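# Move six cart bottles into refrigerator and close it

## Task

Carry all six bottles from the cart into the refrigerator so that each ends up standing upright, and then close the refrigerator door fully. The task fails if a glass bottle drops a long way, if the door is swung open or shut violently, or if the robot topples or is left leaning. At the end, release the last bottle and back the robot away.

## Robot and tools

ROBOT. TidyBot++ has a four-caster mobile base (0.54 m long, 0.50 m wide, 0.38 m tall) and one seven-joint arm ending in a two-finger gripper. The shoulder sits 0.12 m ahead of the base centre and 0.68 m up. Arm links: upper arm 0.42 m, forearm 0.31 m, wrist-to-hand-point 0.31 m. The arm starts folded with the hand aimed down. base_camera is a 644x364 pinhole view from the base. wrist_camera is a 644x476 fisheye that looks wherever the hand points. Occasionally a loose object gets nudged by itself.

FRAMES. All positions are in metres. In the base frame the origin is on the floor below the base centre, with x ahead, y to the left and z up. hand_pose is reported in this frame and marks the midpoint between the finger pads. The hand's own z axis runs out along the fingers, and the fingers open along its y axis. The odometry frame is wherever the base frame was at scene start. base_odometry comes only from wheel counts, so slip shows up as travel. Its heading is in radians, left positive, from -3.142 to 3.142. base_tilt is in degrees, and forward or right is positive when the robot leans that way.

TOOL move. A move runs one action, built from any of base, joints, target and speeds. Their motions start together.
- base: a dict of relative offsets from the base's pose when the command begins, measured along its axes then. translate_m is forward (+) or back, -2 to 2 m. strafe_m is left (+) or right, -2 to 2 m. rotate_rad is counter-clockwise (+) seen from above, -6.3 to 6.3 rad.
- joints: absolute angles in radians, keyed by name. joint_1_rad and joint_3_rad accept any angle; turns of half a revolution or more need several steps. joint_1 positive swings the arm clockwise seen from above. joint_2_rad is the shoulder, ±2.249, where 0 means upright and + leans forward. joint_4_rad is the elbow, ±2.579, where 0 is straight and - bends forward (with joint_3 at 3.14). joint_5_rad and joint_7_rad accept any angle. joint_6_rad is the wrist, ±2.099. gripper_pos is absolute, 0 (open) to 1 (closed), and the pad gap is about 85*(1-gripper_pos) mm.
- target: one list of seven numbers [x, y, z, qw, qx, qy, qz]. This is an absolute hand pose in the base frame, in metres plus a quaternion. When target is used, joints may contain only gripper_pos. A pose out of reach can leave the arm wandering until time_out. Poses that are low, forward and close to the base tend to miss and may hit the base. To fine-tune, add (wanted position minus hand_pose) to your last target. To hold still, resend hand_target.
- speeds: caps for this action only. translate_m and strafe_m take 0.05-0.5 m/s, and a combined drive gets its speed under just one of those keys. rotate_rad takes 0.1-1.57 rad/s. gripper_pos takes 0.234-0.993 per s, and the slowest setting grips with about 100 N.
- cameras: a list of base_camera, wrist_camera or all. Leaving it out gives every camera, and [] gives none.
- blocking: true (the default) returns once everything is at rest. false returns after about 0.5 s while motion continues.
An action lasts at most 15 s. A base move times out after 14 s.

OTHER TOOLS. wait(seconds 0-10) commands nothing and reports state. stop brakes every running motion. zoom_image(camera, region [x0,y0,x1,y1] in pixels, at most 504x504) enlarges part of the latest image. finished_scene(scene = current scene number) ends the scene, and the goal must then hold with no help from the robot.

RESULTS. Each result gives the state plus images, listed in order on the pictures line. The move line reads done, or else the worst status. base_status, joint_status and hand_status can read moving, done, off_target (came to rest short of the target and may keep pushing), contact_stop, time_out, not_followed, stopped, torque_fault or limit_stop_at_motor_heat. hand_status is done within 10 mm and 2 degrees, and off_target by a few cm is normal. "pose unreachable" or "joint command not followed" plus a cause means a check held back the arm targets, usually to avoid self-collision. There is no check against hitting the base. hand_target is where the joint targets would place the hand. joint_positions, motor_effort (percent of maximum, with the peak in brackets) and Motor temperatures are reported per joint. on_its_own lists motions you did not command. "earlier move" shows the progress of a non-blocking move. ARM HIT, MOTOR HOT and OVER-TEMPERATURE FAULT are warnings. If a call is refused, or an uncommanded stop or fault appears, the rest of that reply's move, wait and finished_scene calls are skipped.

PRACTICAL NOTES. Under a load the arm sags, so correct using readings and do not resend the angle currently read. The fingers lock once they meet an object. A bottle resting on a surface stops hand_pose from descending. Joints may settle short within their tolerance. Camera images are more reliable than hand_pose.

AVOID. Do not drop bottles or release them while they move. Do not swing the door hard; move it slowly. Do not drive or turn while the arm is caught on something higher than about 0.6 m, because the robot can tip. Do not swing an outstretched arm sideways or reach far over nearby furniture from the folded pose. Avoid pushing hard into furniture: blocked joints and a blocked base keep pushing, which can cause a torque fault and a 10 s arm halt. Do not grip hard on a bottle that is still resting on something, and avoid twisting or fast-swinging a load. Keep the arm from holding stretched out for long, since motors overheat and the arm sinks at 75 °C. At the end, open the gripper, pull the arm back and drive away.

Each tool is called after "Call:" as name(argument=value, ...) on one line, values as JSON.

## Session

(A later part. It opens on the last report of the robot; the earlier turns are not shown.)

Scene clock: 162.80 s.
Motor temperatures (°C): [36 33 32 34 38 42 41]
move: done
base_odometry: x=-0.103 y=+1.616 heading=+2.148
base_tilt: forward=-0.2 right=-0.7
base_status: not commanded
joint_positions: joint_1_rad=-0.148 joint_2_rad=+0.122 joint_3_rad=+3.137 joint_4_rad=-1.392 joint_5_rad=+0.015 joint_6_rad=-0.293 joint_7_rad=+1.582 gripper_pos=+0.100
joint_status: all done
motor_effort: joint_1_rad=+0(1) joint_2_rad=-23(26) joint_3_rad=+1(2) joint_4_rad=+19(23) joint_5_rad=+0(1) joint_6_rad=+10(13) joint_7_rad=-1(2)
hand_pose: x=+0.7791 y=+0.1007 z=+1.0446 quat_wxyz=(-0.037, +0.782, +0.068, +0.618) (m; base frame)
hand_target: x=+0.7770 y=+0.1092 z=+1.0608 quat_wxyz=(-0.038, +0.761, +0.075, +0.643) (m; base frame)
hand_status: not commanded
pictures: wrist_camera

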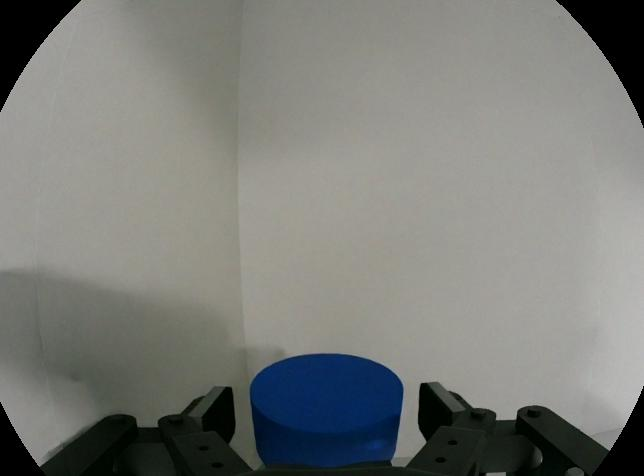

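Call:
move(joints={"joint_2_rad":-0.24,"joint_4_rad":-1.63,"joint_6_rad":-0.53}, cameras=["wrist_camera"])

Call:
move(base={"translate_m":-0.75}, joints={"joint_1_rad":0.025,"gripper_pos":0.28}, cameras=["wrist_camera"])

Call:
move(base={"translate_m":-1.417,"strafe_m":-0.009,"rotate_rad":-0.888}, cameras=["wrist_camera"])

Scene clock: 197.60 s.
Motor temperatures (°C): [36 34 32 34 38 42 41]
move: done
base_odometry: x=-0.103 y=+1.616 heading=+2.148
base_tilt: forward=-0.1 right=-0.7
base_status: not commanded
joint_positions: joint_1_rad=-0.148 joint_2_rad=-0.241 joint_3_rad=+3.137 joint_4_rad=-1.592 joint_5_rad=+0.015 joint_6_rad=-0.466 joint_7_rad=+1.582 gripper_pos=+0.100
joint_status: all done
motor_effort: joint_1_rad=+0(0) joint_2_rad=-11(25) joint_3_rad=+1(2) joint_4_rad=+19(21) joint_5_rad=+1(1) joint_6_rad=+9(10) joint_7_rad=-2(2)
hand_pose: x=+0.6214 y=+0.0764 z=+1.0830 quat_wxyz=(-0.036, +0.786, +0.068, +0.614) (m; base frame)
hand_target: x=+0.6145 y=+0.0784 z=+1.0406 quat_wxyz=(-0.030, +0.816, +0.076, +0.573) (m; base frame)
hand_status: not commanded
pictures: wrist_camera

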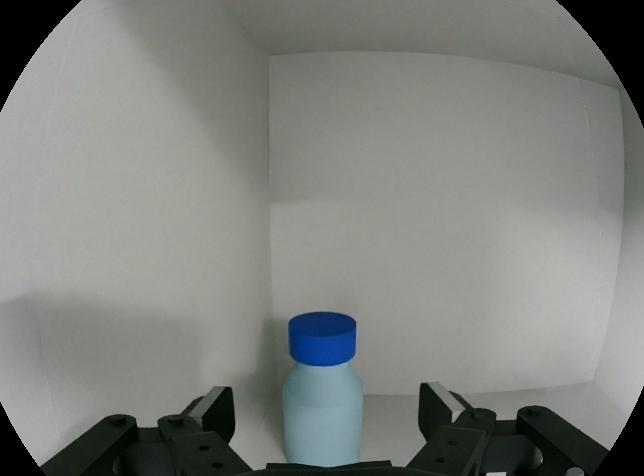

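Scene clock: 200.37 s.
Motor temperatures (°C): [36 34 32 34 38 42 41]
move: done
base_odometry: x=+0.307 y=+0.988 heading=+2.148
base_tilt: forward=-0.2 right=-0.7
base_status: done
joint_positions: joint_1_rad=+0.006 joint_2_rad=-0.246 joint_3_rad=+3.139 joint_4_rad=-1.596 joint_5_rad=+0.015 joint_6_rad=-0.472 joint_7_rad=+1.582 gripper_pos=+0.279
joint_status: all done
motor_effort: joint_1_rad=+0(1) joint_2_rad=-11(15) joint_3_rad=+1(3) joint_4_rad=+19(21) joint_5_rad=+0(1) joint_6_rad=+9(10) joint_7_rad=+0(2)
hand_pose: x=+0.6246 y=-0.0022 z=+1.0819 quat_wxyz=(+0.012, +0.790, +0.007, +0.613) (m; base frame)
hand_target: x=+0.6204 y=-0.0166 z=+1.0406 quat_wxyz=(+0.025, +0.819, -0.001, +0.573) (m; base frame)
hand_status: not commanded
pictures: wrist_camera

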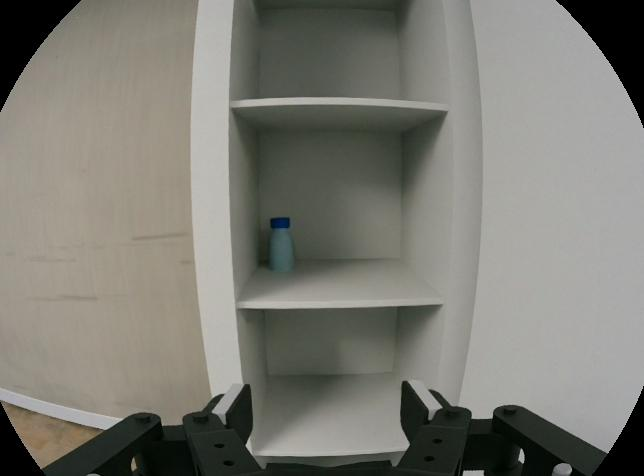

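Scene clock: 204.43 s.
Motor temperatures (°C): [36 33 32 34 38 42 41]
move: done
base_odometry: x=+1.088 y=-0.195 heading=+1.260
base_tilt: forward=-0.2 right=-0.7
base_status: done
joint_positions: joint_1_rad=+0.011 joint_2_rad=-0.241 joint_3_rad=+3.137 joint_4_rad=-1.596 joint_5_rad=+0.015 joint_6_rad=-0.472 joint_7_rad=+1.582 gripper_pos=+0.279
joint_status: not commanded
motor_effort: joint_1_rad=+0(2) joint_2_rad=-11(15) joint_3_rad=+1(3) joint_4_rad=+19(21) joint_5_rad=+1(1) joint_6_rad=+10(10) joint_7_rad=-1(2)
hand_pose: x=+0.6268 y=-0.0039 z=+1.0785 quat_wxyz=(+0.013, +0.792, +0.005, +0.611) (m; base frame)
hand_target: x=+0.6204 y=-0.0166 z=+1.0406 quat_wxyz=(+0.025, +0.819, -0.001, +0.573) (m; base frame)
hand_status: not commanded
pictures: wrist_camera

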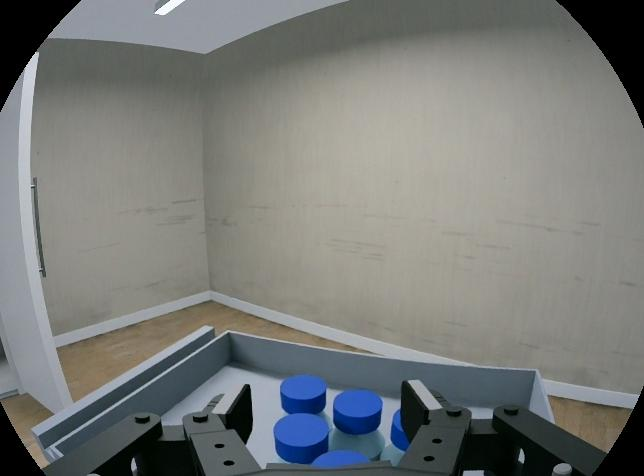

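Call:
move(joints={"joint_1_rad":0.05,"joint_2_rad":-0.16,"joint_4_rad":-2.02,"joint_6_rad":0.09})

Scene clock: 208.43 s.
Motor temperatures (°C): [36 33 32 34 38 42 41]
move: done
base_odometry: x=+1.088 y=-0.195 heading=+1.260
base_tilt: forward=-0.1 right=-0.7
base_status: not commanded
joint_positions: joint_1_rad=+0.026 joint_2_rad=-0.176 joint_3_rad=+3.137 joint_4_rad=-1.985 joint_5_rad=+0.015 joint_6_rad=+0.006 joint_7_rad=+1.582 gripper_pos=+0.279
joint_status: all done
motor_effort: joint_1_rad=+0(1) joint_2_rad=-13(15) joint_3_rad=+1(2) joint_4_rad=+20(21) joint_5_rad=+0(1) joint_6_rad=+10(11) joint_7_rad=-1(2)
hand_pose: x=+0.6537 y=-0.0100 z=+0.9502 quat_wxyz=(+0.015, +0.784, +0.002, +0.620) (m; base frame)
hand_target: x=+0.6579 y=-0.0236 z=+0.9459 quat_wxyz=(+0.026, +0.774, -0.002, +0.633) (m; base frame)
hand_status: not commanded
pictures: base_camera, wrist_camera

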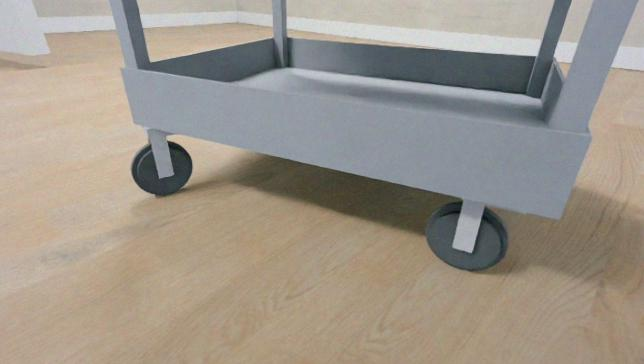

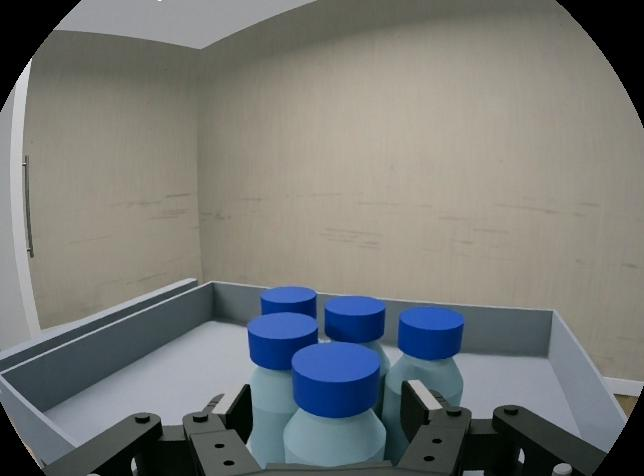

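Call:
move(joints={"joint_1_rad":0.068,"joint_2_rad":0.045,"joint_4_rad":-1.845,"joint_6_rad":0.135}, cameras=["wrist_camera"])

Scene clock: 215.50 s.
Motor temperatures (°C): [36 33 32 34 38 42 41]
move: done
base_odometry: x=+1.088 y=-0.195 heading=+1.260
base_tilt: forward=-0.2 right=-0.7
base_status: not commanded
joint_positions: joint_1_rad=+0.044 joint_2_rad=+0.031 joint_3_rad=+3.137 joint_4_rad=-1.862 joint_5_rad=+0.015 joint_6_rad=+0.052 joint_7_rad=+1.582 gripper_pos=+0.279
joint_status: all done
motor_effort: joint_1_rad=+0(1) joint_2_rad=-20(21) joint_3_rad=+1(2) joint_4_rad=+19(20) joint_5_rad=+0(1) joint_6_rad=+9(10) joint_7_rad=-1(2)
hand_pose: x=+0.7297 y=-0.0228 z=+0.9199 quat_wxyz=(+0.020, +0.796, -0.005, +0.605) (m; base frame)
hand_target: x=+0.7412 y=-0.0384 z=+0.9464 quat_wxyz=(+0.032, +0.769, -0.009, +0.638) (m; base frame)
hand_status: not commanded
pictures: wrist_camera

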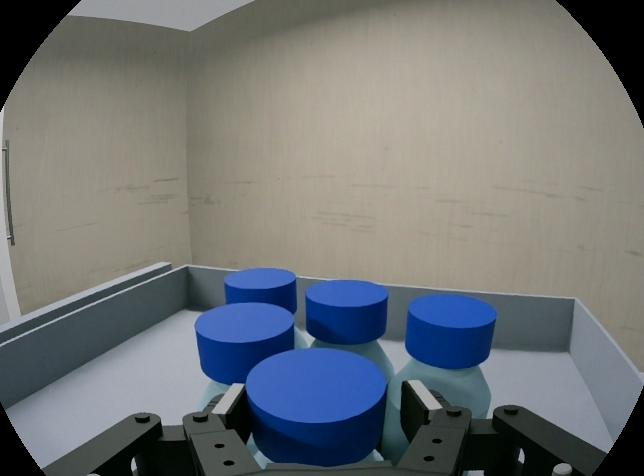

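Call:
move(joints={"joint_2_rad":0.102,"joint_4_rad":-1.838,"joint_6_rad":0.185}, cameras=["wrist_camera"])

Scene clock: 221.17 s.
Motor temperatures (°C): [36 33 32 34 38 42 41]
move: done
base_odometry: x=+1.088 y=-0.195 heading=+1.260
base_tilt: forward=-0.2 right=-0.7
base_status: not commanded
joint_positions: joint_1_rad=+0.044 joint_2_rad=+0.084 joint_3_rad=+3.137 joint_4_rad=-1.853 joint_5_rad=+0.015 joint_6_rad=+0.106 joint_7_rad=+1.582 gripper_pos=+0.279
joint_status: all done
motor_effort: joint_1_rad=+0(0) joint_2_rad=-21(23) joint_3_rad=+0(1) joint_4_rad=+19(20) joint_5_rad=+0(1) joint_6_rad=+10(10) joint_7_rad=-1(2)
hand_pose: x=+0.7481 y=-0.0234 z=+0.9082 quat_wxyz=(+0.020, +0.793, -0.005, +0.609) (m; base frame)
hand_target: x=+0.7598 y=-0.0390 z=+0.9299 quat_wxyz=(+0.031, +0.769, -0.008, +0.638) (m; base frame)
hand_status: not commanded
pictures: wrist_camera

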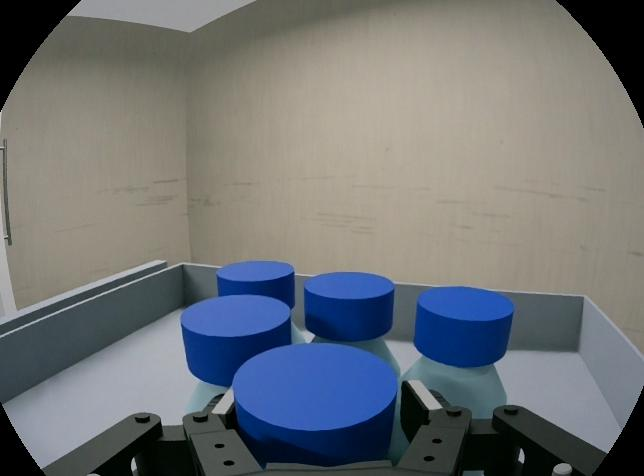

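Call:
move(joints={"joint_4_rad":-1.885,"joint_6_rad":0.205}, cameras=["wrist_camera"])

Scene clock: 224.13 s.
Motor temperatures (°C): [36 33 32 34 38 42 41]
move: done
base_odometry: x=+1.088 y=-0.195 heading=+1.260
base_tilt: forward=-0.2 right=-0.7
base_status: not commanded
joint_positions: joint_1_rad=+0.044 joint_2_rad=+0.084 joint_3_rad=+3.137 joint_4_rad=-1.864 joint_5_rad=+0.015 joint_6_rad=+0.124 joint_7_rad=+1.582 gripper_pos=+0.279
joint_status: all done
motor_effort: joint_1_rad=+0(0) joint_2_rad=-21(22) joint_3_rad=+1(2) joint_4_rad=+19(20) joint_5_rad=+0(1) joint_6_rad=+10(11) joint_7_rad=-1(2)
hand_pose: x=+0.7475 y=-0.0232 z=+0.9074 quat_wxyz=(+0.020, +0.791, -0.005, +0.612) (m; base frame)
hand_target: x=+0.7526 y=-0.0383 z=+0.9080 quat_wxyz=(+0.030, +0.778, -0.008, +0.628) (m; base frame)
hand_status: not commanded
pictures: wrist_camera

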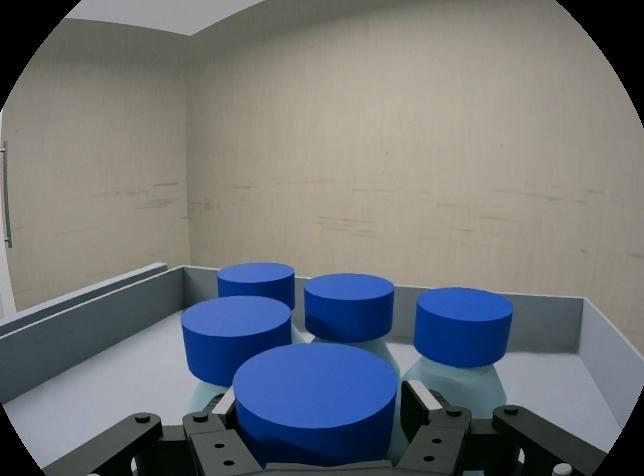

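Call:
move(joints={"gripper_pos":1.0}, speeds={"gripper_pos":0.234}, cameras=["wrist_camera"])

Call:
move(joints={"joint_2_rad":0.03,"joint_4_rad":-1.52,"joint_6_rad":-0.3}, cameras=["wrist_camera"])

Scene clock: 230.10 s.
Motor temperatures (°C): [36 33 32 34 38 42 41]
move: off_target
base_odometry: x=+1.088 y=-0.195 heading=+1.260
base_tilt: forward=-0.2 right=-0.7
base_status: not commanded
joint_positions: joint_1_rad=+0.044 joint_2_rad=+0.084 joint_3_rad=+3.137 joint_4_rad=-1.864 joint_5_rad=+0.015 joint_6_rad=+0.129 joint_7_rad=+1.582 gripper_pos=+0.418
joint_status: gripper_pos off_target (ended at +0.418, target +1.000)
motor_effort: joint_1_rad=+2(2) joint_2_rad=-20(22) joint_3_rad=+2(3) joint_4_rad=+18(20) joint_5_rad=+0(1) joint_6_rad=+9(10) joint_7_rad=+0(2)
hand_pose: x=+0.7478 y=-0.0231 z=+0.9087 quat_wxyz=(+0.020, +0.789, -0.005, +0.614) (m; base frame)
hand_target: x=+0.7526 y=-0.0383 z=+0.9080 quat_wxyz=(+0.030, +0.778, -0.008, +0.628) (m; base frame)
hand_status: not commanded
pictures: wrist_camera

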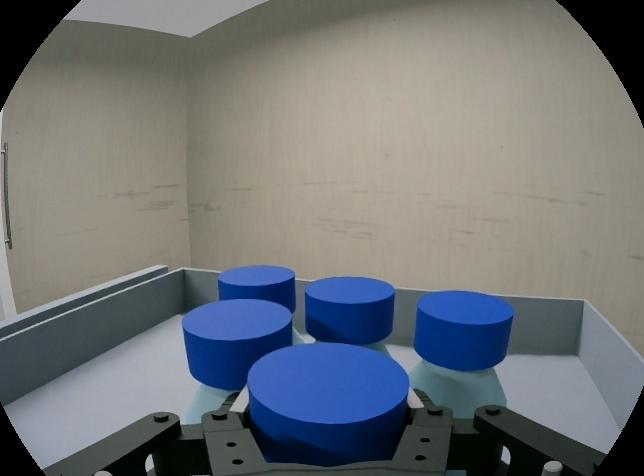

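Scene clock: 231.93 s.
Motor temperatures (°C): [36 33 32 34 38 42 41]
move: done
base_odometry: x=+1.088 y=-0.195 heading=+1.260
base_tilt: forward=-0.2 right=-0.7
base_status: not commanded
joint_positions: joint_1_rad=+0.052 joint_2_rad=+0.059 joint_3_rad=+3.137 joint_4_rad=-1.555 joint_5_rad=+0.015 joint_6_rad=-0.256 joint_7_rad=+1.582 gripper_pos=+0.418
joint_status: all done
motor_effort: joint_1_rad=+0(2) joint_2_rad=-25(27) joint_3_rad=+1(3) joint_4_rad=+23(25) joint_5_rad=+1(1) joint_6_rad=+13(14) joint_7_rad=-1(2)
hand_pose: x=+0.7547 y=-0.0300 z=+0.9962 quat_wxyz=(+0.023, +0.805, -0.010, +0.593) (m; base frame)
hand_target: x=+0.7436 y=-0.0439 z=+1.0232 quat_wxyz=(+0.036, +0.798, -0.015, +0.601) (m; base frame)
hand_status: not commanded
pictures: wrist_camera

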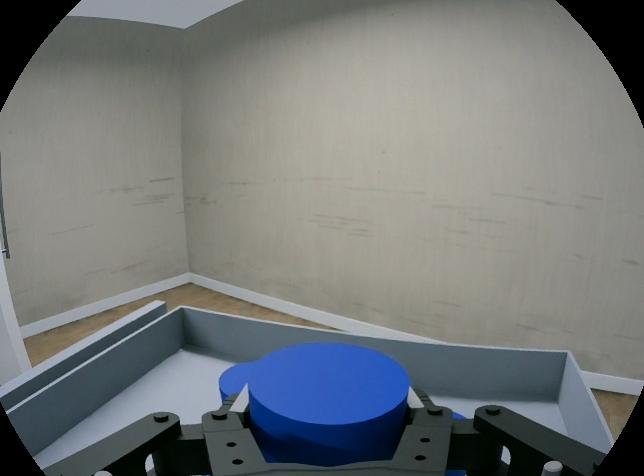

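Call:
move(joints={"joint_1_rad":0.03,"joint_2_rad":-0.25,"joint_4_rad":-1.48,"joint_6_rad":-0.63}, cameras=[])

Call:
move(base={"translate_m":-0.2}, cameras=["wrist_camera"])

Call:
move(base={"translate_m":1.087,"strafe_m":1.1055,"rotate_rad":0.888}, cameras=["wrist_camera"])

Scene clock: 240.60 s.
Motor temperatures (°C): [36 34 32 34 38 42 41]
move: done
base_odometry: x=+1.088 y=-0.195 heading=+1.260
base_tilt: forward=-0.1 right=-0.7
base_status: not commanded
joint_positions: joint_1_rad=+0.051 joint_2_rad=-0.240 joint_3_rad=+3.137 joint_4_rad=-1.508 joint_5_rad=+0.015 joint_6_rad=-0.586 joint_7_rad=+1.582 gripper_pos=+0.418
joint_status: all done
motor_effort: joint_1_rad=+0(1) joint_2_rad=-13(27) joint_3_rad=+1(2) joint_4_rad=+23(24) joint_5_rad=+0(1) joint_6_rad=+13(13) joint_7_rad=-1(2)
hand_pose: x=+0.6171 y=-0.0244 z=+1.0972 quat_wxyz=(+0.025, +0.800, -0.011, +0.600) (m; base frame)
hand_target: x=+0.6091 y=-0.0198 z=+1.1059 quat_wxyz=(+0.028, +0.801, -0.006, +0.597) (m; base frame)
hand_status: not commanded
pictures: none
No camera images: "cameras" was empty.

Scene clock: 242.20 s.
Motor temperatures (°C): [36 34 32 34 38 42 41]
move: done
base_odometry: x=+1.027 y=-0.385 heading=+1.260
base_tilt: forward=-0.1 right=-0.7
base_status: done
joint_positions: joint_1_rad=+0.051 joint_2_rad=-0.244 joint_3_rad=+3.137 joint_4_rad=-1.508 joint_5_rad=+0.015 joint_6_rad=-0.591 joint_7_rad=+1.582 gripper_pos=+0.418
joint_status: not commanded
motor_effort: joint_1_rad=+0(1) joint_2_rad=-14(17) joint_3_rad=+1(2) joint_4_rad=+23(24) joint_5_rad=+0(1) joint_6_rad=+13(13) joint_7_rad=+0(2)
hand_pose: x=+0.6152 y=-0.0242 z=+1.0975 quat_wxyz=(+0.025, +0.800, -0.011, +0.599) (m; base frame)
hand_target: x=+0.6091 y=-0.0198 z=+1.1059 quat_wxyz=(+0.028, +0.801, -0.006, +0.597) (m; base frame)
hand_status: not commanded
pictures: wrist_camera

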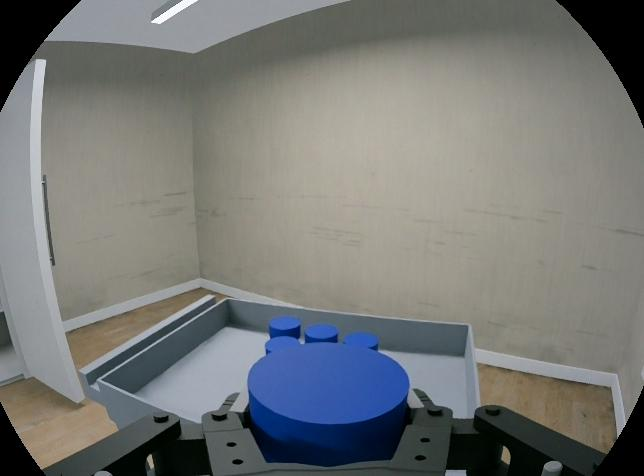

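Scene clock: 246.67 s.
Motor temperatures (°C): [36 34 32 34 38 42 41]
move: done
base_odometry: x=+0.306 y=+0.988 heading=+2.149
base_tilt: forward=-0.1 right=-0.7
base_status: done
joint_positions: joint_1_rad=+0.039 joint_2_rad=-0.234 joint_3_rad=+3.136 joint_4_rad=-1.508 joint_5_rad=+0.015 joint_6_rad=-0.593 joint_7_rad=+1.582 gripper_pos=+0.418
joint_status: not commanded
motor_effort: joint_1_rad=+0(3) joint_2_rad=-14(17) joint_3_rad=+1(4) joint_4_rad=+23(24) joint_5_rad=+1(2) joint_6_rad=+12(13) joint_7_rad=-1(2)
hand_pose: x=+0.6193 y=-0.0177 z=+1.0923 quat_wxyz=(+0.021, +0.804, -0.006, +0.595) (m; base frame)
hand_target: x=+0.6091 y=-0.0198 z=+1.1059 quat_wxyz=(+0.028, +0.801, -0.006, +0.597) (m; base frame)
hand_status: not commanded
pictures: wrist_camera

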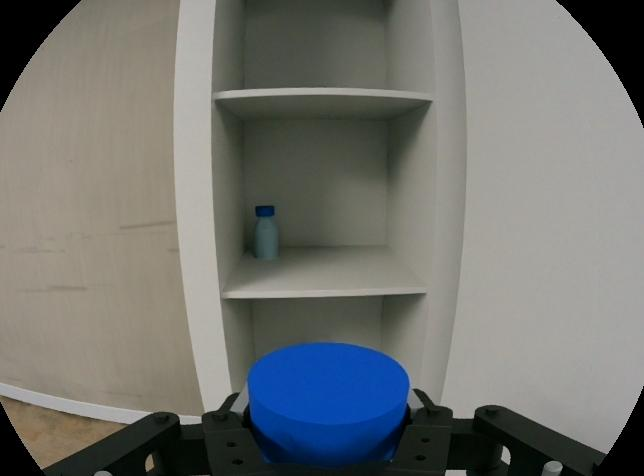

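Call:
move(base={"translate_m":0.75}, speeds={"translate_m":0.4}, cameras=["wrist_camera"])

Call:
move(joints={"joint_2_rad":0.11,"joint_4_rad":-1.31,"joint_6_rad":-0.25}, cameras=["wrist_camera"])

Scene clock: 253.33 s.
Motor temperatures (°C): [36 34 32 34 38 42 41]
move: done
base_odometry: x=-0.103 y=+1.616 heading=+2.148
base_tilt: forward=+0.0 right=-0.7
base_status: done
joint_positions: joint_1_rad=+0.039 joint_2_rad=-0.234 joint_3_rad=+3.136 joint_4_rad=-1.508 joint_5_rad=+0.015 joint_6_rad=-0.594 joint_7_rad=+1.582 gripper_pos=+0.418
joint_status: not commanded
motor_effort: joint_1_rad=+0(0) joint_2_rad=-14(18) joint_3_rad=+2(2) joint_4_rad=+22(23) joint_5_rad=+1(1) joint_6_rad=+13(13) joint_7_rad=+0(2)
hand_pose: x=+0.6195 y=-0.0177 z=+1.0916 quat_wxyz=(+0.021, +0.804, -0.006, +0.594) (m; base frame)
hand_target: x=+0.6091 y=-0.0198 z=+1.1059 quat_wxyz=(+0.028, +0.801, -0.006, +0.597) (m; base frame)
hand_status: not commanded
pictures: wrist_camera

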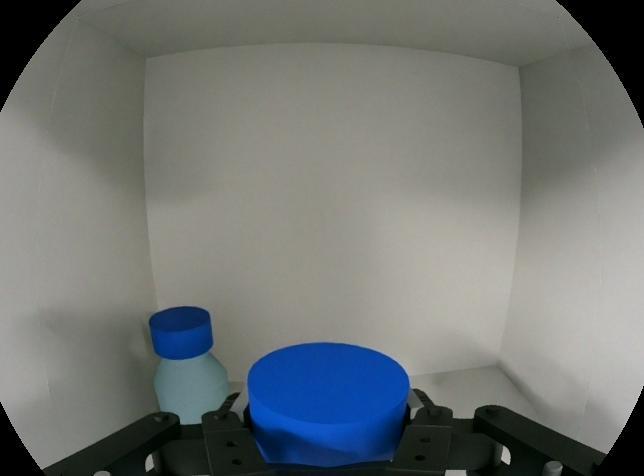

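Scene clock: 255.17 s.
Motor temperatures (°C): [36 34 32 34 38 42 41]
move: done
base_odometry: x=-0.103 y=+1.616 heading=+2.148
base_tilt: forward=-0.1 right=-0.8
base_status: not commanded
joint_positions: joint_1_rad=+0.039 joint_2_rad=+0.124 joint_3_rad=+3.136 joint_4_rad=-1.349 joint_5_rad=+0.015 joint_6_rad=-0.361 joint_7_rad=+1.582 gripper_pos=+0.418
joint_status: all done
motor_effort: joint_1_rad=+0(0) joint_2_rad=-27(30) joint_3_rad=+1(2) joint_4_rad=+23(25) joint_5_rad=+1(1) joint_6_rad=+13(14) joint_7_rad=-1(2)
hand_pose: x=+0.7840 y=-0.0229 z=+1.0491 quat_wxyz=(+0.020, +0.794, -0.005, +0.608) (m; base frame)
hand_target: x=+0.7854 y=-0.0208 z=+1.1165 quat_wxyz=(+0.026, +0.741, +0.000, +0.671) (m; base frame)
hand_status: not commanded
pictures: wrist_camera

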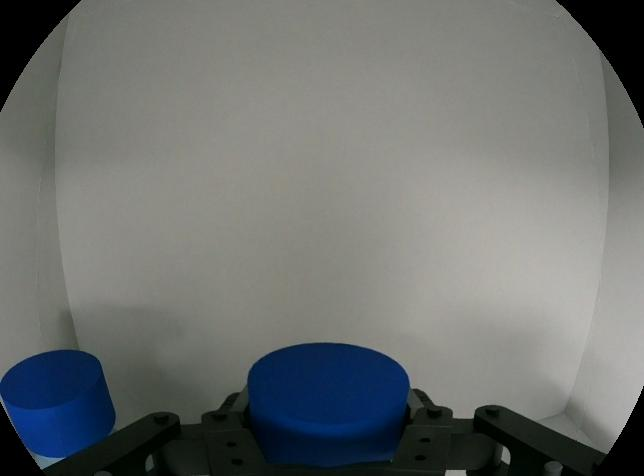

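Call:
move(joints={"joint_4_rad":-1.335,"joint_6_rad":-0.215}, cameras=[])

Call:
move(joints={"joint_4_rad":-1.355,"joint_6_rad":-0.195}, cameras=[])

Call:
move(joints={"joint_4_rad":-1.375,"joint_6_rad":-0.177}, cameras=["wrist_camera"])

Scene clock: 258.20 s.
Motor temperatures (°C): [36 34 32 34 38 42 41]
move: done
base_odometry: x=-0.103 y=+1.616 heading=+2.148
base_tilt: forward=-0.1 right=-0.7
base_status: not commanded
joint_positions: joint_1_rad=+0.039 joint_2_rad=+0.124 joint_3_rad=+3.136 joint_4_rad=-1.349 joint_5_rad=+0.015 joint_6_rad=-0.322 joint_7_rad=+1.582 gripper_pos=+0.418
joint_status: all done
motor_effort: joint_1_rad=+0(0) joint_2_rad=-27(28) joint_3_rad=+1(1) joint_4_rad=+23(25) joint_5_rad=+0(1) joint_6_rad=+13(14) joint_7_rad=+0(1)
hand_pose: x=+0.7869 y=-0.0228 z=+1.0608 quat_wxyz=(+0.020, +0.782, -0.005, +0.623) (m; base frame)
hand_target: x=+0.7868 y=-0.0204 z=+1.1118 quat_wxyz=(+0.026, +0.738, +0.001, +0.674) (m; base frame)
hand_status: not commanded
pictures: none
No camera images: "cameras" was empty.

Scene clock: 258.80 s.
Motor temperatures (°C): [36 34 32 34 38 42 41]
move: done
base_odometry: x=-0.103 y=+1.616 heading=+2.148
base_tilt: forward=-0.1 right=-0.7
base_status: not commanded
joint_positions: joint_1_rad=+0.039 joint_2_rad=+0.124 joint_3_rad=+3.136 joint_4_rad=-1.352 joint_5_rad=+0.015 joint_6_rad=-0.303 joint_7_rad=+1.582 gripper_pos=+0.418
joint_status: all done
motor_effort: joint_1_rad=+0(0) joint_2_rad=-27(29) joint_3_rad=+1(2) joint_4_rad=+23(25) joint_5_rad=+0(1) joint_6_rad=+13(14) joint_7_rad=-2(2)
hand_pose: x=+0.7881 y=-0.0228 z=+1.0648 quat_wxyz=(+0.020, +0.777, -0.004, +0.630) (m; base frame)
hand_target: x=+0.7875 y=-0.0201 z=+1.1055 quat_wxyz=(+0.025, +0.738, +0.001, +0.674) (m; base frame)
hand_status: not commanded
pictures: none
No camera images: "cameras" was empty.

Scene clock: 259.37 s.
Motor temperatures (°C): [36 34 32 34 38 42 41]
move: done
base_odometry: x=-0.103 y=+1.616 heading=+2.148
base_tilt: forward=-0.1 right=-0.8
base_status: not commanded
joint_positions: joint_1_rad=+0.039 joint_2_rad=+0.124 joint_3_rad=+3.136 joint_4_rad=-1.362 joint_5_rad=+0.015 joint_6_rad=-0.285 joint_7_rad=+1.582 gripper_pos=+0.418
joint_status: all done
motor_effort: joint_1_rad=+0(0) joint_2_rad=-27(29) joint_3_rad=+0(1) joint_4_rad=+23(24) joint_5_rad=+0(1) joint_6_rad=+13(14) joint_7_rad=-1(2)
hand_pose: x=+0.7888 y=-0.0227 z=+1.0639 quat_wxyz=(+0.020, +0.774, -0.004, +0.633) (m; base frame)
hand_target: x=+0.7881 y=-0.0199 z=+1.0986 quat_wxyz=(+0.025, +0.739, +0.001, +0.674) (m; base frame)
hand_status: not commanded
pictures: wrist_camera

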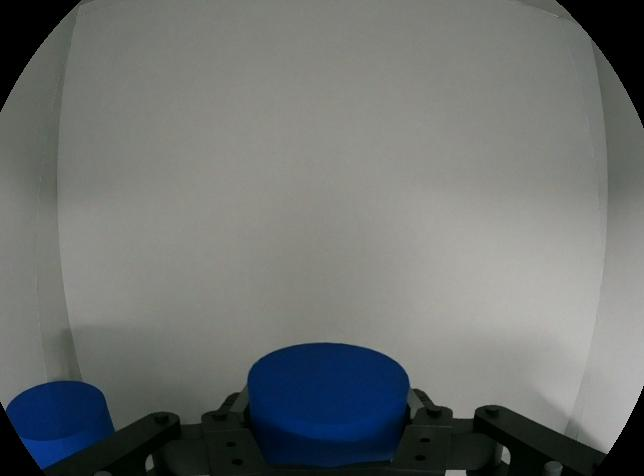

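Call:
move(joints={"joint_4_rad":-1.4,"joint_6_rad":-0.177}, cameras=[])

Call:
move(joints={"joint_4_rad":-1.415,"joint_6_rad":-0.177}, cameras=[])

Call:
move(joints={"joint_4_rad":-1.427,"joint_6_rad":-0.177}, cameras=["wrist_camera"])

Scene clock: 263.50 s.
Motor temperatures (°C): [36 34 32 34 38 42 41]
move: done
base_odometry: x=-0.103 y=+1.616 heading=+2.148
base_tilt: forward=+0.0 right=-0.7
base_status: not commanded
joint_positions: joint_1_rad=+0.039 joint_2_rad=+0.124 joint_3_rad=+3.136 joint_4_rad=-1.386 joint_5_rad=+0.015 joint_6_rad=-0.282 joint_7_rad=+1.582 gripper_pos=+0.418
joint_status: all done
motor_effort: joint_1_rad=+0(0) joint_2_rad=-27(29) joint_3_rad=+0(2) joint_4_rad=+24(25) joint_5_rad=+1(1) joint_6_rad=+13(14) joint_7_rad=+0(2)
hand_pose: x=+0.7880 y=-0.0227 z=+1.0503 quat_wxyz=(+0.020, +0.781, -0.004, +0.624) (m; base frame)
hand_target: x=+0.7878 y=-0.0199 z=+1.0831 quat_wxyz=(+0.025, +0.747, +0.001, +0.664) (m; base frame)
hand_status: not commanded
pictures: none
No camera images: "cameras" was empty.

Scene clock: 264.07 s.
Motor temperatures (°C): [36 34 32 34 38 42 41]
move: done
base_odometry: x=-0.103 y=+1.616 heading=+2.148
base_tilt: forward=-0.1 right=-0.7
base_status: not commanded
joint_positions: joint_1_rad=+0.039 joint_2_rad=+0.124 joint_3_rad=+3.136 joint_4_rad=-1.399 joint_5_rad=+0.015 joint_6_rad=-0.282 joint_7_rad=+1.582 gripper_pos=+0.418
joint_status: all done
motor_effort: joint_1_rad=+0(0) joint_2_rad=-27(28) joint_3_rad=+1(2) joint_4_rad=+24(24) joint_5_rad=+0(1) joint_6_rad=+13(13) joint_7_rad=-1(2)
hand_pose: x=+0.7873 y=-0.0226 z=+1.0421 quat_wxyz=(+0.020, +0.785, -0.004, +0.619) (m; base frame)
hand_target: x=+0.7875 y=-0.0199 z=+1.0737 quat_wxyz=(+0.025, +0.752, +0.001, +0.659) (m; base frame)
hand_status: not commanded
pictures: none
No camera images: "cameras" was empty.

Scene clock: 264.57 s.
Motor temperatures (°C): [36 34 32 34 38 42 41]
move: done
base_odometry: x=-0.103 y=+1.616 heading=+2.148
base_tilt: forward=-0.1 right=-0.7
base_status: not commanded
joint_positions: joint_1_rad=+0.039 joint_2_rad=+0.124 joint_3_rad=+3.136 joint_4_rad=-1.406 joint_5_rad=+0.015 joint_6_rad=-0.278 joint_7_rad=+1.582 gripper_pos=+0.418
joint_status: all done
motor_effort: joint_1_rad=+0(1) joint_2_rad=-27(27) joint_3_rad=+0(1) joint_4_rad=+23(24) joint_5_rad=+0(1) joint_6_rad=+12(13) joint_7_rad=-1(2)
hand_pose: x=+0.7872 y=-0.0226 z=+1.0390 quat_wxyz=(+0.020, +0.786, -0.004, +0.618) (m; base frame)
hand_target: x=+0.7872 y=-0.0199 z=+1.0663 quat_wxyz=(+0.025, +0.756, +0.001, +0.654) (m; base frame)
hand_status: not commanded
pictures: wrist_camera

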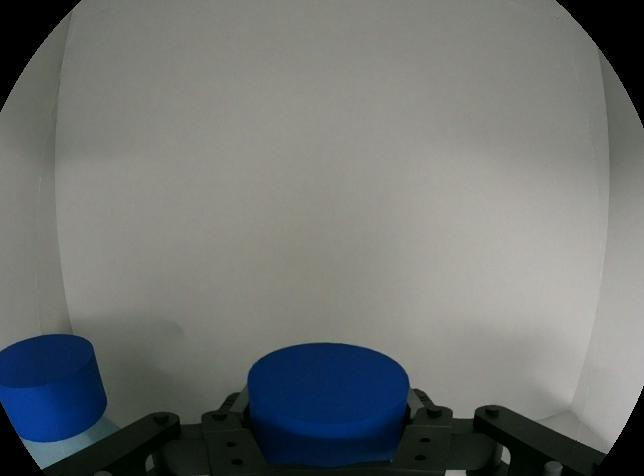

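Call:
move(joints={"joint_4_rad":-1.442,"joint_6_rad":-0.177}, cameras=[])

Call:
move(joints={"joint_4_rad":-1.455,"joint_6_rad":-0.177}, cameras=[])

Call:
move(joints={"gripper_pos":0.1}, speeds={"gripper_pos":0.234}, cameras=["wrist_camera"])

Scene clock: 268.10 s.
Motor temperatures (°C): [36 34 32 34 38 42 41]
move: done
base_odometry: x=-0.103 y=+1.616 heading=+2.148
base_tilt: forward=-0.2 right=-0.7
base_status: not commanded
joint_positions: joint_1_rad=+0.039 joint_2_rad=+0.123 joint_3_rad=+3.136 joint_4_rad=-1.412 joint_5_rad=+0.015 joint_6_rad=-0.268 joint_7_rad=+1.582 gripper_pos=+0.418
joint_status: all done
motor_effort: joint_1_rad=+0(0) joint_2_rad=-25(27) joint_3_rad=+1(1) joint_4_rad=+21(22) joint_5_rad=+0(1) joint_6_rad=+11(12) joint_7_rad=-1(1)
hand_pose: x=+0.7873 y=-0.0226 z=+1.0389 quat_wxyz=(+0.020, +0.784, -0.004, +0.620) (m; base frame)
hand_target: x=+0.7866 y=-0.0199 z=+1.0569 quat_wxyz=(+0.024, +0.761, +0.002, +0.649) (m; base frame)
hand_status: not commanded
pictures: none
No camera images: "cameras" was empty.

Scene clock: 268.60 s.
Motor temperatures (°C): [36 34 32 34 38 42 41]
move: done
base_odometry: x=-0.103 y=+1.616 heading=+2.148
base_tilt: forward=-0.1 right=-0.7
base_status: not commanded
joint_positions: joint_1_rad=+0.039 joint_2_rad=+0.121 joint_3_rad=+3.136 joint_4_rad=-1.418 joint_5_rad=+0.015 joint_6_rad=-0.260 joint_7_rad=+1.582 gripper_pos=+0.418
joint_status: all done
motor_effort: joint_1_rad=+0(0) joint_2_rad=-23(25) joint_3_rad=+1(2) joint_4_rad=+20(22) joint_5_rad=+1(1) joint_6_rad=+10(11) joint_7_rad=-1(2)
hand_pose: x=+0.7869 y=-0.0225 z=+1.0388 quat_wxyz=(+0.020, +0.783, -0.004, +0.622) (m; base frame)
hand_target: x=+0.7860 y=-0.0199 z=+1.0488 quat_wxyz=(+0.024, +0.765, +0.002, +0.644) (m; base frame)
hand_status: not commanded
pictures: none
No camera images: "cameras" was empty.

Scene clock: 272.77 s.
Motor temperatures (°C): [36 34 32 34 38 42 41]
move: done
base_odometry: x=-0.103 y=+1.616 heading=+2.148
base_tilt: forward=-0.1 right=-0.7
base_status: not commanded
joint_positions: joint_1_rad=+0.039 joint_2_rad=+0.121 joint_3_rad=+3.136 joint_4_rad=-1.419 joint_5_rad=+0.015 joint_6_rad=-0.258 joint_7_rad=+1.582 gripper_pos=+0.100
joint_status: all done
motor_effort: joint_1_rad=+0(1) joint_2_rad=-23(24) joint_3_rad=+1(2) joint_4_rad=+20(21) joint_5_rad=+1(1) joint_6_rad=+9(10) joint_7_rad=-1(3)
hand_pose: x=+0.7870 y=-0.0225 z=+1.0389 quat_wxyz=(+0.020, +0.783, -0.004, +0.622) (m; base frame)
hand_target: x=+0.7860 y=-0.0199 z=+1.0488 quat_wxyz=(+0.024, +0.765, +0.002, +0.644) (m; base frame)
hand_status: not commanded
pictures: wrist_camera

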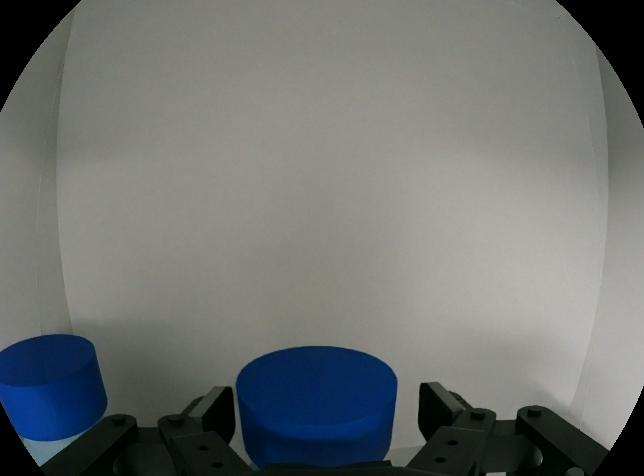

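Call:
move(joints={"gripper_pos":0.0}, speeds={"gripper_pos":0.234}, cameras=["wrist_camera"])

Call:
move(base={"translate_m":-0.15}, speeds={"translate_m":0.2}, cameras=["wrist_camera"])

Scene clock: 276.13 s.
Motor temperatures (°C): [36 34 32 34 38 42 41]
move: done
base_odometry: x=-0.103 y=+1.616 heading=+2.148
base_tilt: forward=-0.1 right=-0.8
base_status: not commanded
joint_positions: joint_1_rad=+0.039 joint_2_rad=+0.121 joint_3_rad=+3.136 joint_4_rad=-1.419 joint_5_rad=+0.015 joint_6_rad=-0.258 joint_7_rad=+1.582 gripper_pos=+0.000
joint_status: all done
motor_effort: joint_1_rad=+0(0) joint_2_rad=-24(24) joint_3_rad=+1(1) joint_4_rad=+20(20) joint_5_rad=+0(1) joint_6_rad=+10(10) joint_7_rad=-1(2)
hand_pose: x=+0.7870 y=-0.0225 z=+1.0389 quat_wxyz=(+0.020, +0.783, -0.004, +0.622) (m; base frame)
hand_target: x=+0.7860 y=-0.0199 z=+1.0488 quat_wxyz=(+0.024, +0.765, +0.002, +0.644) (m; base frame)
hand_status: not commanded
pictures: wrist_camera

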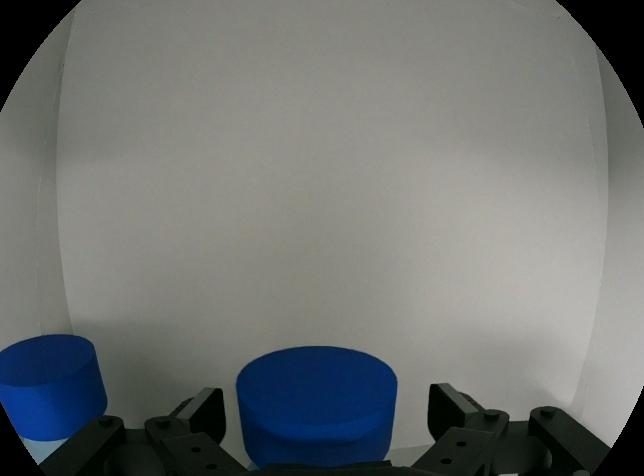

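Scene clock: 277.60 s.
Motor temperatures (°C): [36 34 32 34 38 42 41]
move: done
base_odometry: x=-0.021 y=+1.490 heading=+2.148
base_tilt: forward=-0.1 right=-0.7
base_status: done
joint_positions: joint_1_rad=+0.039 joint_2_rad=+0.109 joint_3_rad=+3.137 joint_4_rad=-1.420 joint_5_rad=+0.015 joint_6_rad=-0.256 joint_7_rad=+1.582 gripper_pos=+0.000
joint_status: not commanded
motor_effort: joint_1_rad=+0(1) joint_2_rad=-23(27) joint_3_rad=+1(2) joint_4_rad=+19(21) joint_5_rad=+0(1) joint_6_rad=+10(10) joint_7_rad=+0(2)
hand_pose: x=+0.7826 y=-0.0223 z=+1.0472 quat_wxyz=(+0.020, +0.778, -0.004, +0.627) (m; base frame)
hand_target: x=+0.7860 y=-0.0199 z=+1.0488 quat_wxyz=(+0.024, +0.765, +0.002, +0.644) (m; base frame)
hand_status: not commanded
pictures: wrist_camera

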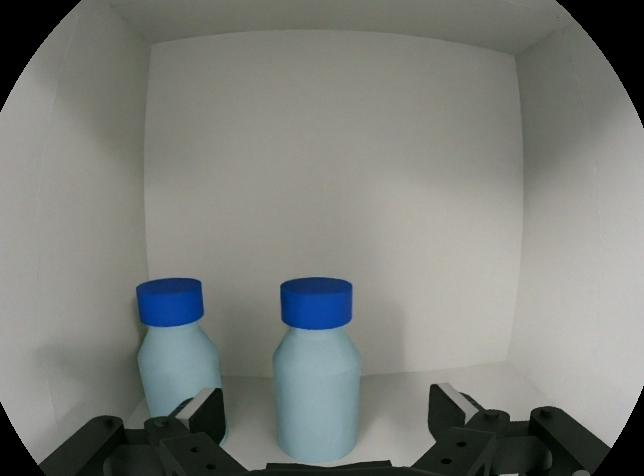

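Call:
move(base={"translate_m":-0.6}, joints={"joint_1_rad":0.02,"joint_2_rad":-0.26,"joint_4_rad":-1.63,"joint_6_rad":-0.5,"gripper_pos":0.28}, cameras=[])

Call:
move(base={"translate_m":-0.987,"strafe_m":0.113,"rotate_rad":-1.428}, cameras=["wrist_camera"])

Call:
move(joints={"joint_1_rad":0.062,"joint_2_rad":-0.16,"joint_4_rad":-2.02,"joint_6_rad":0.09}, cameras=["wrist_camera"])

Scene clock: 296.40 s.
Motor temperatures (°C): [36 34 32 34 38 42 41]
move: done
base_odometry: x=+0.306 y=+0.988 heading=+2.149
base_tilt: forward=-0.1 right=-0.7
base_status: done
joint_positions: joint_1_rad=+0.038 joint_2_rad=-0.271 joint_3_rad=+3.137 joint_4_rad=-1.594 joint_5_rad=+0.015 joint_6_rad=-0.440 joint_7_rad=+1.582 gripper_pos=+0.279
joint_status: all done
motor_effort: joint_1_rad=+0(1) joint_2_rad=-10(28) joint_3_rad=+1(2) joint_4_rad=+19(21) joint_5_rad=+0(1) joint_6_rad=+10(10) joint_7_rad=+0(2)
hand_pose: x=+0.6164 y=-0.0168 z=+1.1052 quat_wxyz=(+0.022, +0.771, -0.005, +0.636) (m; base frame)
hand_target: x=+0.6161 y=-0.0136 z=+1.0595 quat_wxyz=(+0.024, +0.804, +0.001, +0.594) (m; base frame)
hand_status: not commanded
pictures: none
No camera images: "cameras" was empty.

Scene clock: 300.00 s.
Motor temperatures (°C): [36 34 32 34 38 42 41]
move: done
base_odometry: x=+0.751 y=+0.099 heading=+0.721
base_tilt: forward=-0.1 right=-0.7
base_status: done
joint_positions: joint_1_rad=+0.032 joint_2_rad=-0.261 joint_3_rad=+3.143 joint_4_rad=-1.595 joint_5_rad=+0.015 joint_6_rad=-0.440 joint_7_rad=+1.582 gripper_pos=+0.279
joint_status: not commanded
motor_effort: joint_1_rad=+0(1) joint_2_rad=-11(14) joint_3_rad=+1(3) joint_4_rad=+20(20) joint_5_rad=+1(1) joint_6_rad=+9(10) joint_7_rad=-1(2)
hand_pose: x=+0.6206 y=-0.0179 z=+1.0992 quat_wxyz=(+0.021, +0.775, -0.005, +0.631) (m; base frame)
hand_target: x=+0.6161 y=-0.0136 z=+1.0595 quat_wxyz=(+0.024, +0.804, +0.001, +0.594) (m; base frame)
hand_status: not commanded
pictures: wrist_camera

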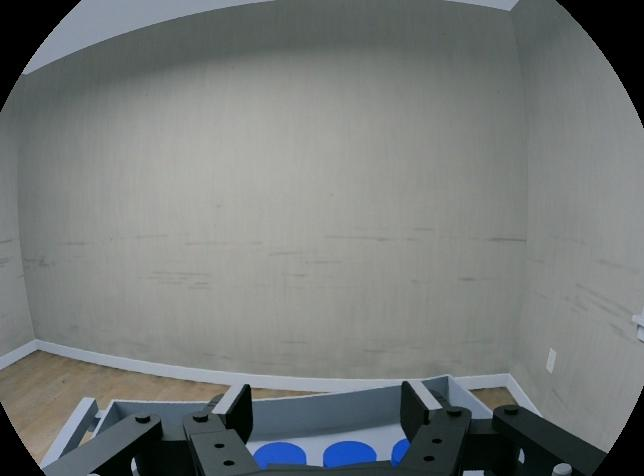

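Scene clock: 301.87 s.
Motor temperatures (°C): [36 34 32 34 38 42 41]
move: done
base_odometry: x=+0.751 y=+0.099 heading=+0.721
base_tilt: forward=+0.0 right=-0.7
base_status: not commanded
joint_positions: joint_1_rad=+0.039 joint_2_rad=-0.175 joint_3_rad=+3.143 joint_4_rad=-1.985 joint_5_rad=+0.015 joint_6_rad=+0.006 joint_7_rad=+1.582 gripper_pos=+0.279
joint_status: all done
motor_effort: joint_1_rad=+0(1) joint_2_rad=-14(15) joint_3_rad=+1(2) joint_4_rad=+19(21) joint_5_rad=+0(1) joint_6_rad=+9(11) joint_7_rad=-1(2)
hand_pose: x=+0.6537 y=-0.0202 z=+0.9496 quat_wxyz=(+0.021, +0.785, -0.005, +0.620) (m; base frame)
hand_target: x=+0.6575 y=-0.0300 z=+0.9459 quat_wxyz=(+0.030, +0.774, -0.007, +0.633) (m; base frame)
hand_status: not commanded
pictures: wrist_camera

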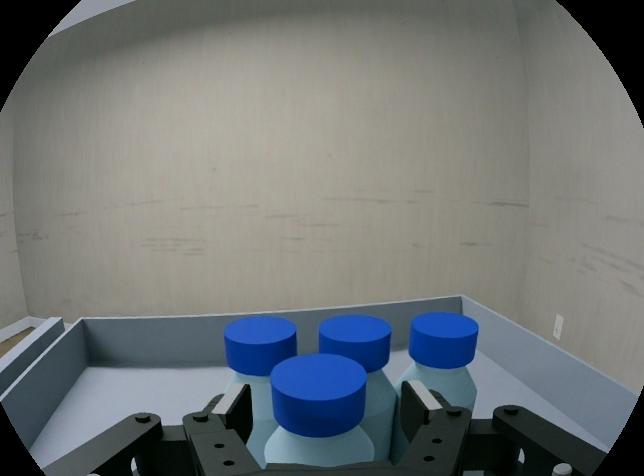

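Call:
move(joints={"joint_2_rad":-0.01,"joint_4_rad":-1.90,"joint_6_rad":0.12}, cameras=["wrist_camera"])

Scene clock: 308.60 s.
Motor temperatures (°C): [36 34 32 34 38 42 41]
move: done
base_odometry: x=+0.751 y=+0.099 heading=+0.721
base_tilt: forward=-0.1 right=-0.6
base_status: not commanded
joint_positions: joint_1_rad=+0.039 joint_2_rad=-0.022 joint_3_rad=+3.143 joint_4_rad=-1.915 joint_5_rad=+0.015 joint_6_rad=+0.038 joint_7_rad=+1.582 gripper_pos=+0.279
joint_status: all done
motor_effort: joint_1_rad=+0(0) joint_2_rad=-18(20) joint_3_rad=+1(2) joint_4_rad=+19(20) joint_5_rad=+0(1) joint_6_rad=+9(10) joint_7_rad=-1(2)
hand_pose: x=+0.7062 y=-0.0221 z=+0.9153 quat_wxyz=(+0.020, +0.800, -0.005, +0.599) (m; base frame)
hand_target: x=+0.7175 y=-0.0333 z=+0.9423 quat_wxyz=(+0.030, +0.774, -0.007, +0.633) (m; base frame)
hand_status: not commanded
pictures: wrist_camera

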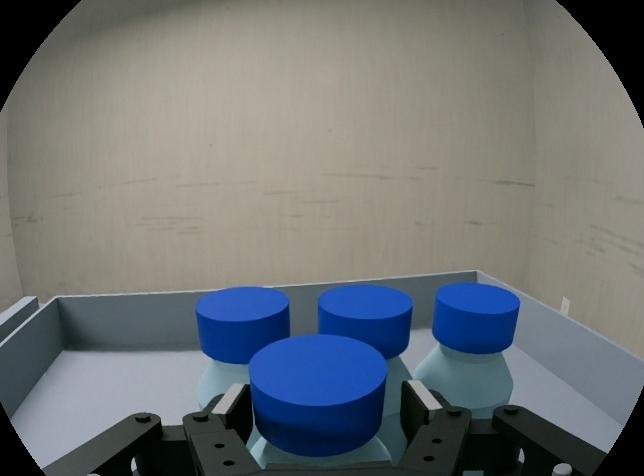

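Call:
move(joints={"joint_2_rad":0.022,"joint_4_rad":-1.87,"joint_6_rad":0.13}, cameras=["wrist_camera"])

Scene clock: 312.47 s.
Motor temperatures (°C): [36 34 32 34 38 42 41]
move: done
base_odometry: x=+0.751 y=+0.099 heading=+0.721
base_tilt: forward=-0.1 right=-0.7
base_status: not commanded
joint_positions: joint_1_rad=+0.039 joint_2_rad=+0.002 joint_3_rad=+3.143 joint_4_rad=-1.883 joint_5_rad=+0.015 joint_6_rad=+0.050 joint_7_rad=+1.582 gripper_pos=+0.279
joint_status: all done
motor_effort: joint_1_rad=+0(0) joint_2_rad=-19(19) joint_3_rad=+0(2) joint_4_rad=+19(20) joint_5_rad=+0(1) joint_6_rad=+9(10) joint_7_rad=-1(1)
hand_pose: x=+0.7190 y=-0.0226 z=+0.9240 quat_wxyz=(+0.020, +0.794, -0.005, +0.607) (m; base frame)
hand_target: x=+0.7312 y=-0.0341 z=+0.9440 quat_wxyz=(+0.030, +0.771, -0.007, +0.636) (m; base frame)
hand_status: not commanded
pictures: wrist_camera

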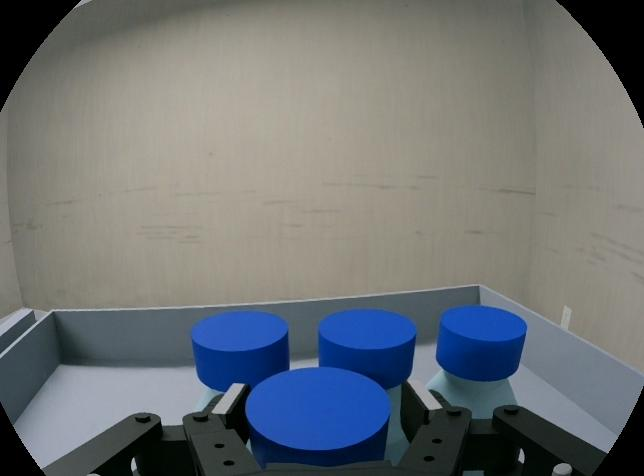

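Call:
move(joints={"joint_2_rad":0.053,"joint_4_rad":-1.885,"joint_6_rad":0.165}, cameras=["wrist_camera"])

Scene clock: 315.00 s.
Motor temperatures (°C): [36 34 32 34 38 42 41]
move: done
base_odometry: x=+0.751 y=+0.099 heading=+0.721
base_tilt: forward=-0.1 right=-0.7
base_status: not commanded
joint_positions: joint_1_rad=+0.039 joint_2_rad=+0.033 joint_3_rad=+3.143 joint_4_rad=-1.883 joint_5_rad=+0.015 joint_6_rad=+0.087 joint_7_rad=+1.582 gripper_pos=+0.279
joint_status: all done
motor_effort: joint_1_rad=+0(0) joint_2_rad=-20(21) joint_3_rad=+2(2) joint_4_rad=+19(20) joint_5_rad=+0(1) joint_6_rad=+10(10) joint_7_rad=-1(2)
hand_pose: x=+0.7293 y=-0.0228 z=+0.9168 quat_wxyz=(+0.020, +0.792, -0.005, +0.610) (m; base frame)
hand_target: x=+0.7387 y=-0.0341 z=+0.9266 quat_wxyz=(+0.029, +0.775, -0.006, +0.631) (m; base frame)
hand_status: not commanded
pictures: wrist_camera

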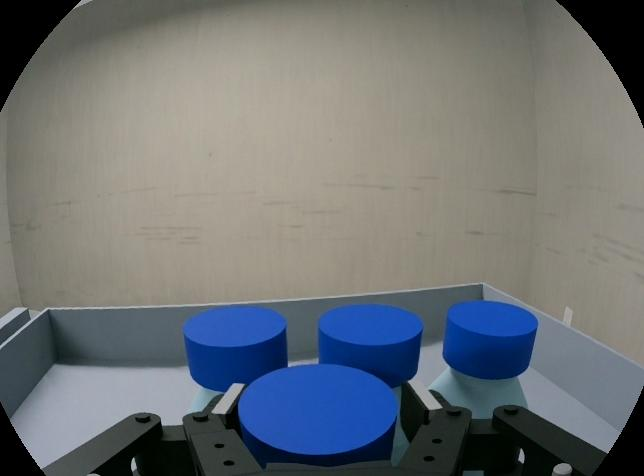

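Call:
move(joints={"joint_4_rad":-1.94,"joint_6_rad":0.2}, cameras=["wrist_camera"])

Scene clock: 318.20 s.
Motor temperatures (°C): [36 34 32 34 38 42 41]
move: done
base_odometry: x=+0.751 y=+0.099 heading=+0.721
base_tilt: forward=-0.1 right=-0.7
base_status: not commanded
joint_positions: joint_1_rad=+0.039 joint_2_rad=+0.034 joint_3_rad=+3.143 joint_4_rad=-1.913 joint_5_rad=+0.015 joint_6_rad=+0.120 joint_7_rad=+1.582 gripper_pos=+0.279
joint_status: all done
motor_effort: joint_1_rad=+0(0) joint_2_rad=-19(20) joint_3_rad=+1(2) joint_4_rad=+19(20) joint_5_rad=+1(1) joint_6_rad=+9(11) joint_7_rad=+0(1)
hand_pose: x=+0.7264 y=-0.0225 z=+0.9085 quat_wxyz=(+0.020, +0.791, -0.005, +0.611) (m; base frame)
hand_target: x=+0.7308 y=-0.0332 z=+0.9045 quat_wxyz=(+0.028, +0.781, -0.006, +0.624) (m; base frame)
hand_status: not commanded
pictures: wrist_camera

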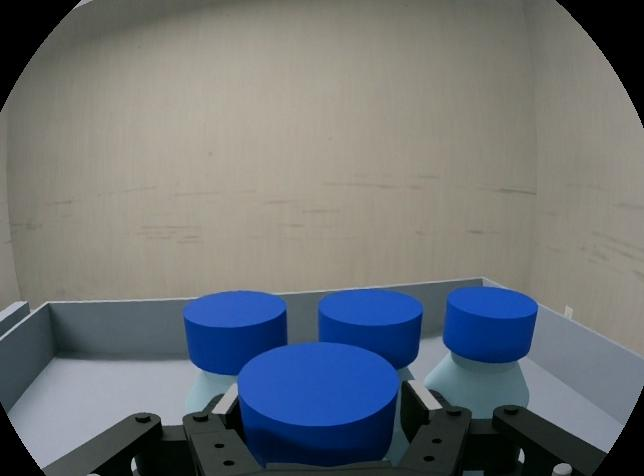

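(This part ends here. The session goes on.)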